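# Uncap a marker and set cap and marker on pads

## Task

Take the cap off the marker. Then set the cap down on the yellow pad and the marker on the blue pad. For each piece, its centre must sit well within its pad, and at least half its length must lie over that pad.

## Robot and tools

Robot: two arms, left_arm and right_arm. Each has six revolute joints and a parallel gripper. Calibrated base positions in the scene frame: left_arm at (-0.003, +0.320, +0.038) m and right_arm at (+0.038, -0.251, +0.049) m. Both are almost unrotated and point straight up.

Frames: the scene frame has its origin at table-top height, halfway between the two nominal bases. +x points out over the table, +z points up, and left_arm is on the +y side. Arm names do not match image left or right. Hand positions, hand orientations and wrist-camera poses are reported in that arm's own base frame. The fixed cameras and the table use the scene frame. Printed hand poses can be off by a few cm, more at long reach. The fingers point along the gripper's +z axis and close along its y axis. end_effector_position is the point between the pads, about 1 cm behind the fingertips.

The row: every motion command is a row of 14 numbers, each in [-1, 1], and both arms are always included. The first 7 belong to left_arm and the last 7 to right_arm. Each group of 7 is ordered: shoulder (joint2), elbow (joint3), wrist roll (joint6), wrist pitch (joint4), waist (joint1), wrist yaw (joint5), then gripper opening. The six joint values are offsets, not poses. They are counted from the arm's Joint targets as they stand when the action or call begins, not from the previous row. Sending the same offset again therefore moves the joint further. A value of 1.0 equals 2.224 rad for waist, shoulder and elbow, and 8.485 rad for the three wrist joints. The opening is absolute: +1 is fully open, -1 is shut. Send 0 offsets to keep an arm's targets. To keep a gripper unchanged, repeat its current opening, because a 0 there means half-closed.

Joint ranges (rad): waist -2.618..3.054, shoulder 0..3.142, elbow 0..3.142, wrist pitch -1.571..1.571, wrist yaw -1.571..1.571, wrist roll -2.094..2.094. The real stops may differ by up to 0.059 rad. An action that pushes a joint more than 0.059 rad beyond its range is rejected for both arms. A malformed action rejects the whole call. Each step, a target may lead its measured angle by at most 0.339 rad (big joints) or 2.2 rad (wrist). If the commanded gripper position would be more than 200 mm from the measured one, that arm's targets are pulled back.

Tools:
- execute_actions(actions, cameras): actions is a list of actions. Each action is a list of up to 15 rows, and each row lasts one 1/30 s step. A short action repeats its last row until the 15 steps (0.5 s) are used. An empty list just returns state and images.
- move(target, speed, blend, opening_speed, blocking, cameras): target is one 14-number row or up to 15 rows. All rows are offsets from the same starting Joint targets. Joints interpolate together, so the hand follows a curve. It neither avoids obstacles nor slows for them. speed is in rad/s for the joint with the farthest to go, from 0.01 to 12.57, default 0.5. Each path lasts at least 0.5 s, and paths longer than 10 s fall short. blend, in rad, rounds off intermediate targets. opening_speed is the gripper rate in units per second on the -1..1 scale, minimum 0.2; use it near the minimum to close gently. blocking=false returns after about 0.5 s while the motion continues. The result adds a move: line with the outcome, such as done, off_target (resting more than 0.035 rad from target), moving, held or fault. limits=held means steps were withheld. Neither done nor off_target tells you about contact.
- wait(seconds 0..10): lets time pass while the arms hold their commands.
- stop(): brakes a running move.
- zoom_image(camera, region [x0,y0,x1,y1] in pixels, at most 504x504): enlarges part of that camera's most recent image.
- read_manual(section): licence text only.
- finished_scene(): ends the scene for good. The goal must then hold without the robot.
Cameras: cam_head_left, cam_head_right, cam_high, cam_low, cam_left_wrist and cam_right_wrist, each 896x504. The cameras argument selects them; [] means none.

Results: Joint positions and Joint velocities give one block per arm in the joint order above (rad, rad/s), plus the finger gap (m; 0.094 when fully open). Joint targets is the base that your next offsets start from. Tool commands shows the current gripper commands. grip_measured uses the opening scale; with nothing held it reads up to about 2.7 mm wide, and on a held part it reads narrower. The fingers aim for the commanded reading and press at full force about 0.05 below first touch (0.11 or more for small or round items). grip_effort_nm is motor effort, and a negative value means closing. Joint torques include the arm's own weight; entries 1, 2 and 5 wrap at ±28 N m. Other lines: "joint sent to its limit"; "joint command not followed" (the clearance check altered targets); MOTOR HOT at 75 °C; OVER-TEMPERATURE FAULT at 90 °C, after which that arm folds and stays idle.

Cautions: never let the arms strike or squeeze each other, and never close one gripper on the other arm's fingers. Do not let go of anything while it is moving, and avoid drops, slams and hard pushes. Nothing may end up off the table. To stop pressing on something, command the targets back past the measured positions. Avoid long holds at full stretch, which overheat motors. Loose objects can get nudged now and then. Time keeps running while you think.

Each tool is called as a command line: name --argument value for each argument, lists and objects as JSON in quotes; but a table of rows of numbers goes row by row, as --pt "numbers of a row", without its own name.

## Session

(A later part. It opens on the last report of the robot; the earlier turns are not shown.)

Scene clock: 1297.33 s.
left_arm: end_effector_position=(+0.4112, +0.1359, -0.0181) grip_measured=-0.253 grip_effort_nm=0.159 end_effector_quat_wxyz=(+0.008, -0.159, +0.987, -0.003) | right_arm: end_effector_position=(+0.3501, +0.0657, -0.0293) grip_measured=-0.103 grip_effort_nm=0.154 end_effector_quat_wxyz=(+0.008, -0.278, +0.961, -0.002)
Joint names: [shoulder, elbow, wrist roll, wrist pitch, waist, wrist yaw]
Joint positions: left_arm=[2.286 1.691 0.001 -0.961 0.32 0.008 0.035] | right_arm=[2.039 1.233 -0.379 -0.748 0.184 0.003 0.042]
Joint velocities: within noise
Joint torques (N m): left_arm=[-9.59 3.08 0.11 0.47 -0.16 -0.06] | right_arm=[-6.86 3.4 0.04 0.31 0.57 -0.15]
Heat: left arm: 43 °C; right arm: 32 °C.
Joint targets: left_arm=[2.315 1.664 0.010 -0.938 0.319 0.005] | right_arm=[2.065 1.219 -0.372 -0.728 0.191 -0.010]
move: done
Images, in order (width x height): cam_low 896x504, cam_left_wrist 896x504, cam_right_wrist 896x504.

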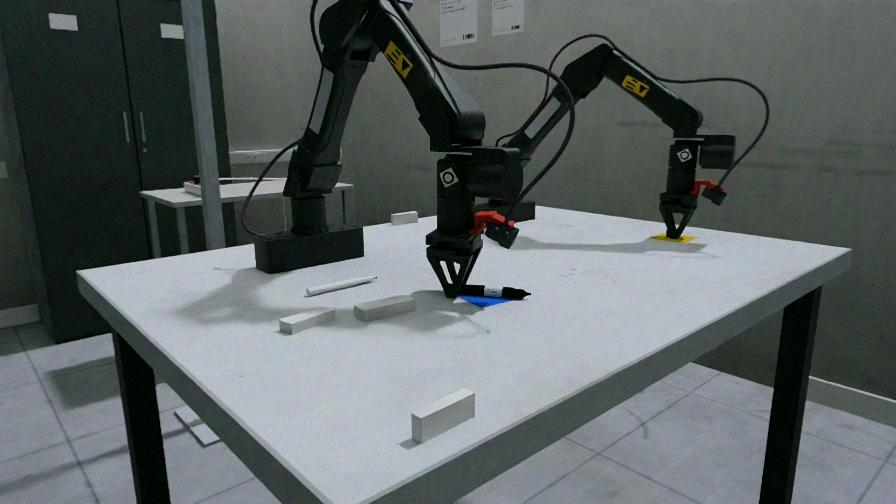

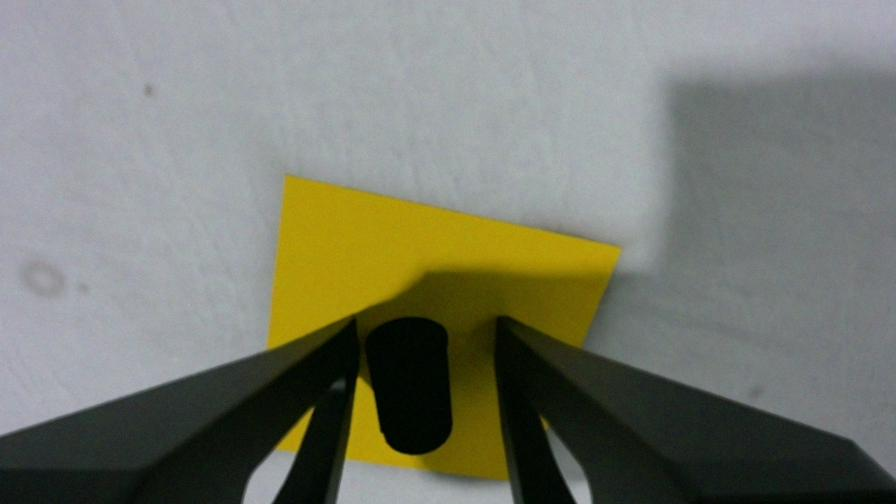

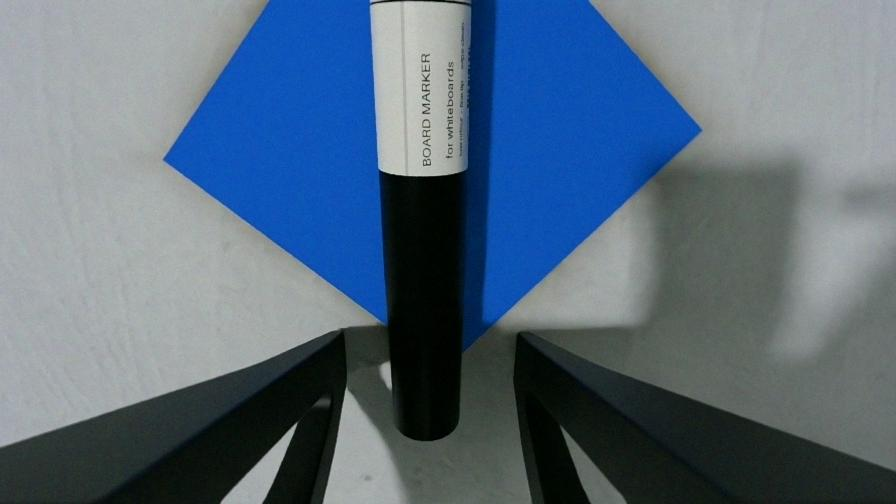

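move --pt "0 0 0 0 0 0 0.20 0 0 0 0 0 0 0.30" --pt "-0.0297 0.0549 0 -0.0143 0 0 0.20 -0.0234 0.0450 0 -0.0160 0 0 0.30" --pt "-0.0495 0.1430 0 -0.0424 0 0 0.20 -0.0827 0.1135 0 -0.0447 0 0 0.30" --speed '[0.2, 0.15, 0.4]' --opening_speed 0.6 --blend 0.03

Scene clock: 1321.83 s.
left_arm: end_effector_position=(+0.4103, +0.1358, +0.0634) grip_measured=+0.197 grip_effort_nm=0.144 end_effector_quat_wxyz=(-0.007, -0.158, +0.987, -0.005) | right_arm: end_effector_position=(+0.3493, +0.0656, +0.0598) grip_measured=+0.297 grip_effort_nm=0.154 end_effector_quat_wxyz=(+0.000, -0.278, +0.961, -0.002)
Joint names: [shoulder, elbow, wrist roll, wrist pitch, waist, wrist yaw]
Joint positions: left_arm=[2.243 1.95 0.002 -1.293 0.32 0.007 0.056] | right_arm=[1.92 1.446 -0.379 -1.097 0.184 0.003 0.061]
Joint velocities: within noise
Joint torques (N m): left_arm=[-14.58 8.99 0.08 0.06 -0.2 -0.02] | right_arm=[-11.51 7.25 0.05 -0.03 0.59 -0.13]
Heat: left arm: 44 °C; right arm: 33 °C.
Joint targets: left_arm=[2.204 1.981 0.010 -1.298 0.319 0.006] | right_arm=[1.882 1.472 -0.372 -1.107 0.191 -0.010]
move: off_target (left_arm, right_arm); blend cut to 0 rad at target 1; left_arm: the shoulder is farthest, 0.038 rad from its target; right_arm: the shoulder is farthest, 0.039 rad from its target

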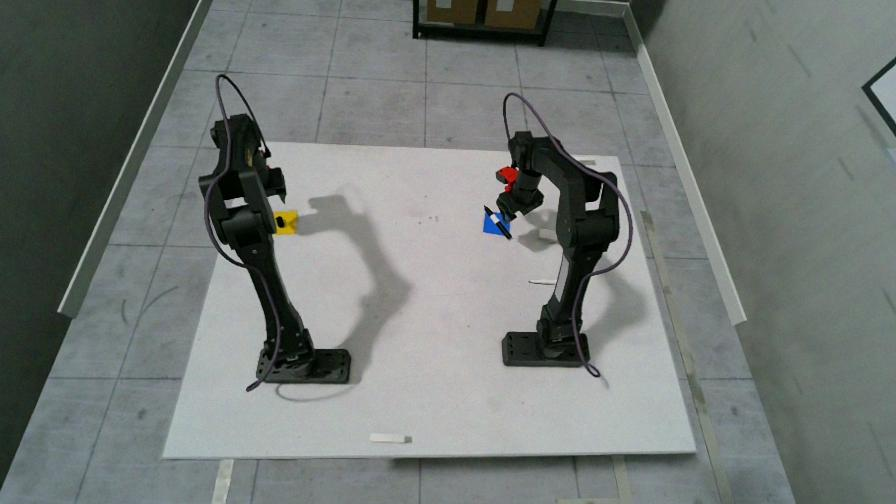

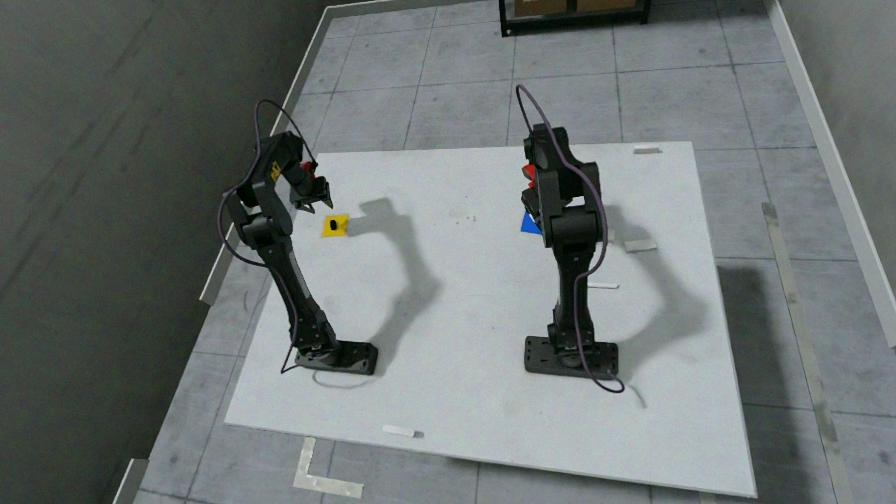

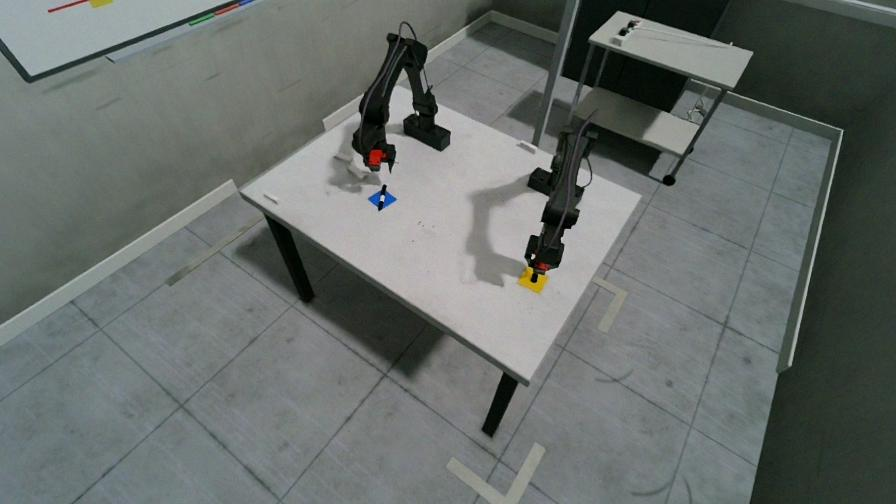

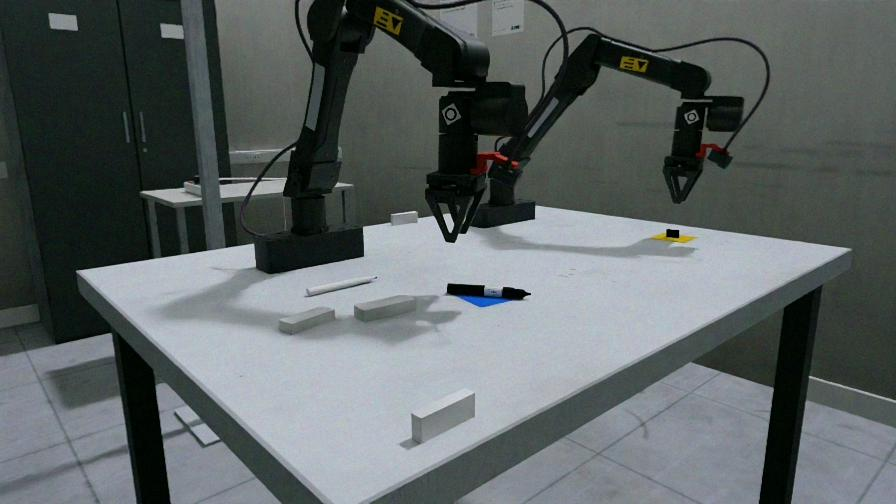

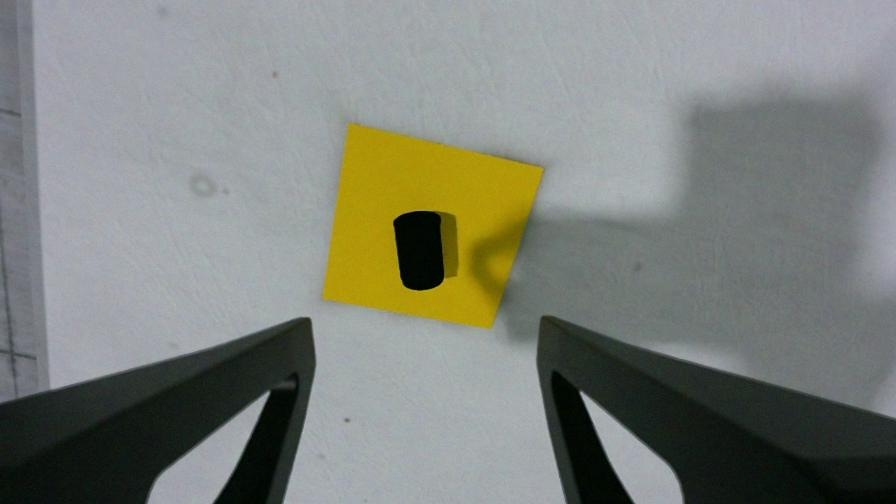

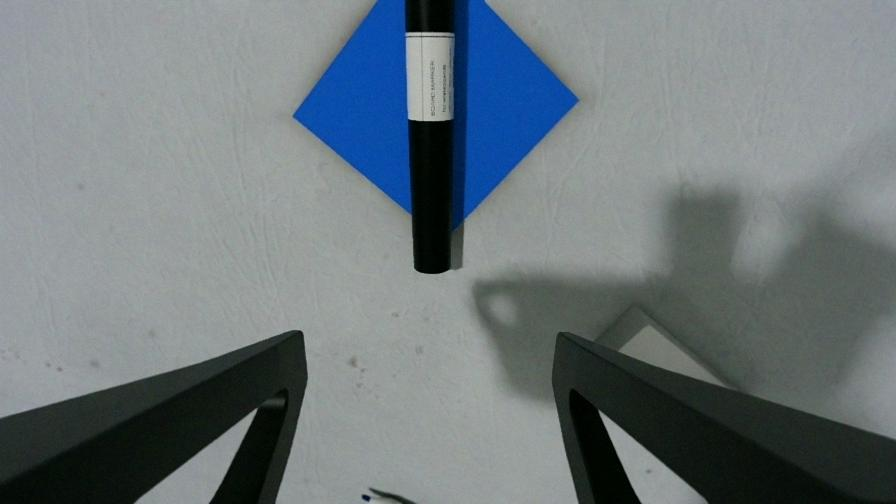

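zoom_image --camera "cam_head_left" --region '[460, 190, 540, 250]'

zoom_image --camera "cam_high" --region '[350, 170, 420, 225]'

Scaled by 6.300.

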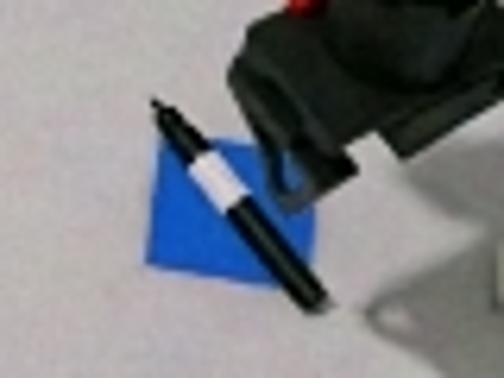

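Scaled by 7.200.

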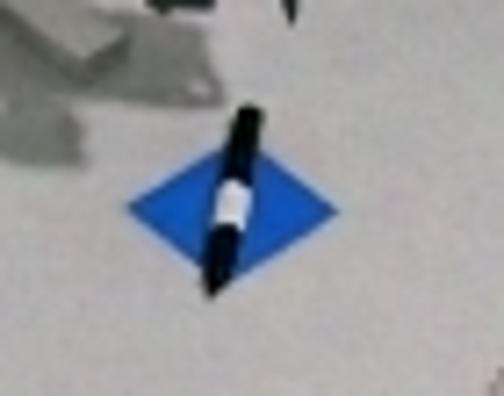

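finished_scene --scene 1

The scene is finished: the task was done.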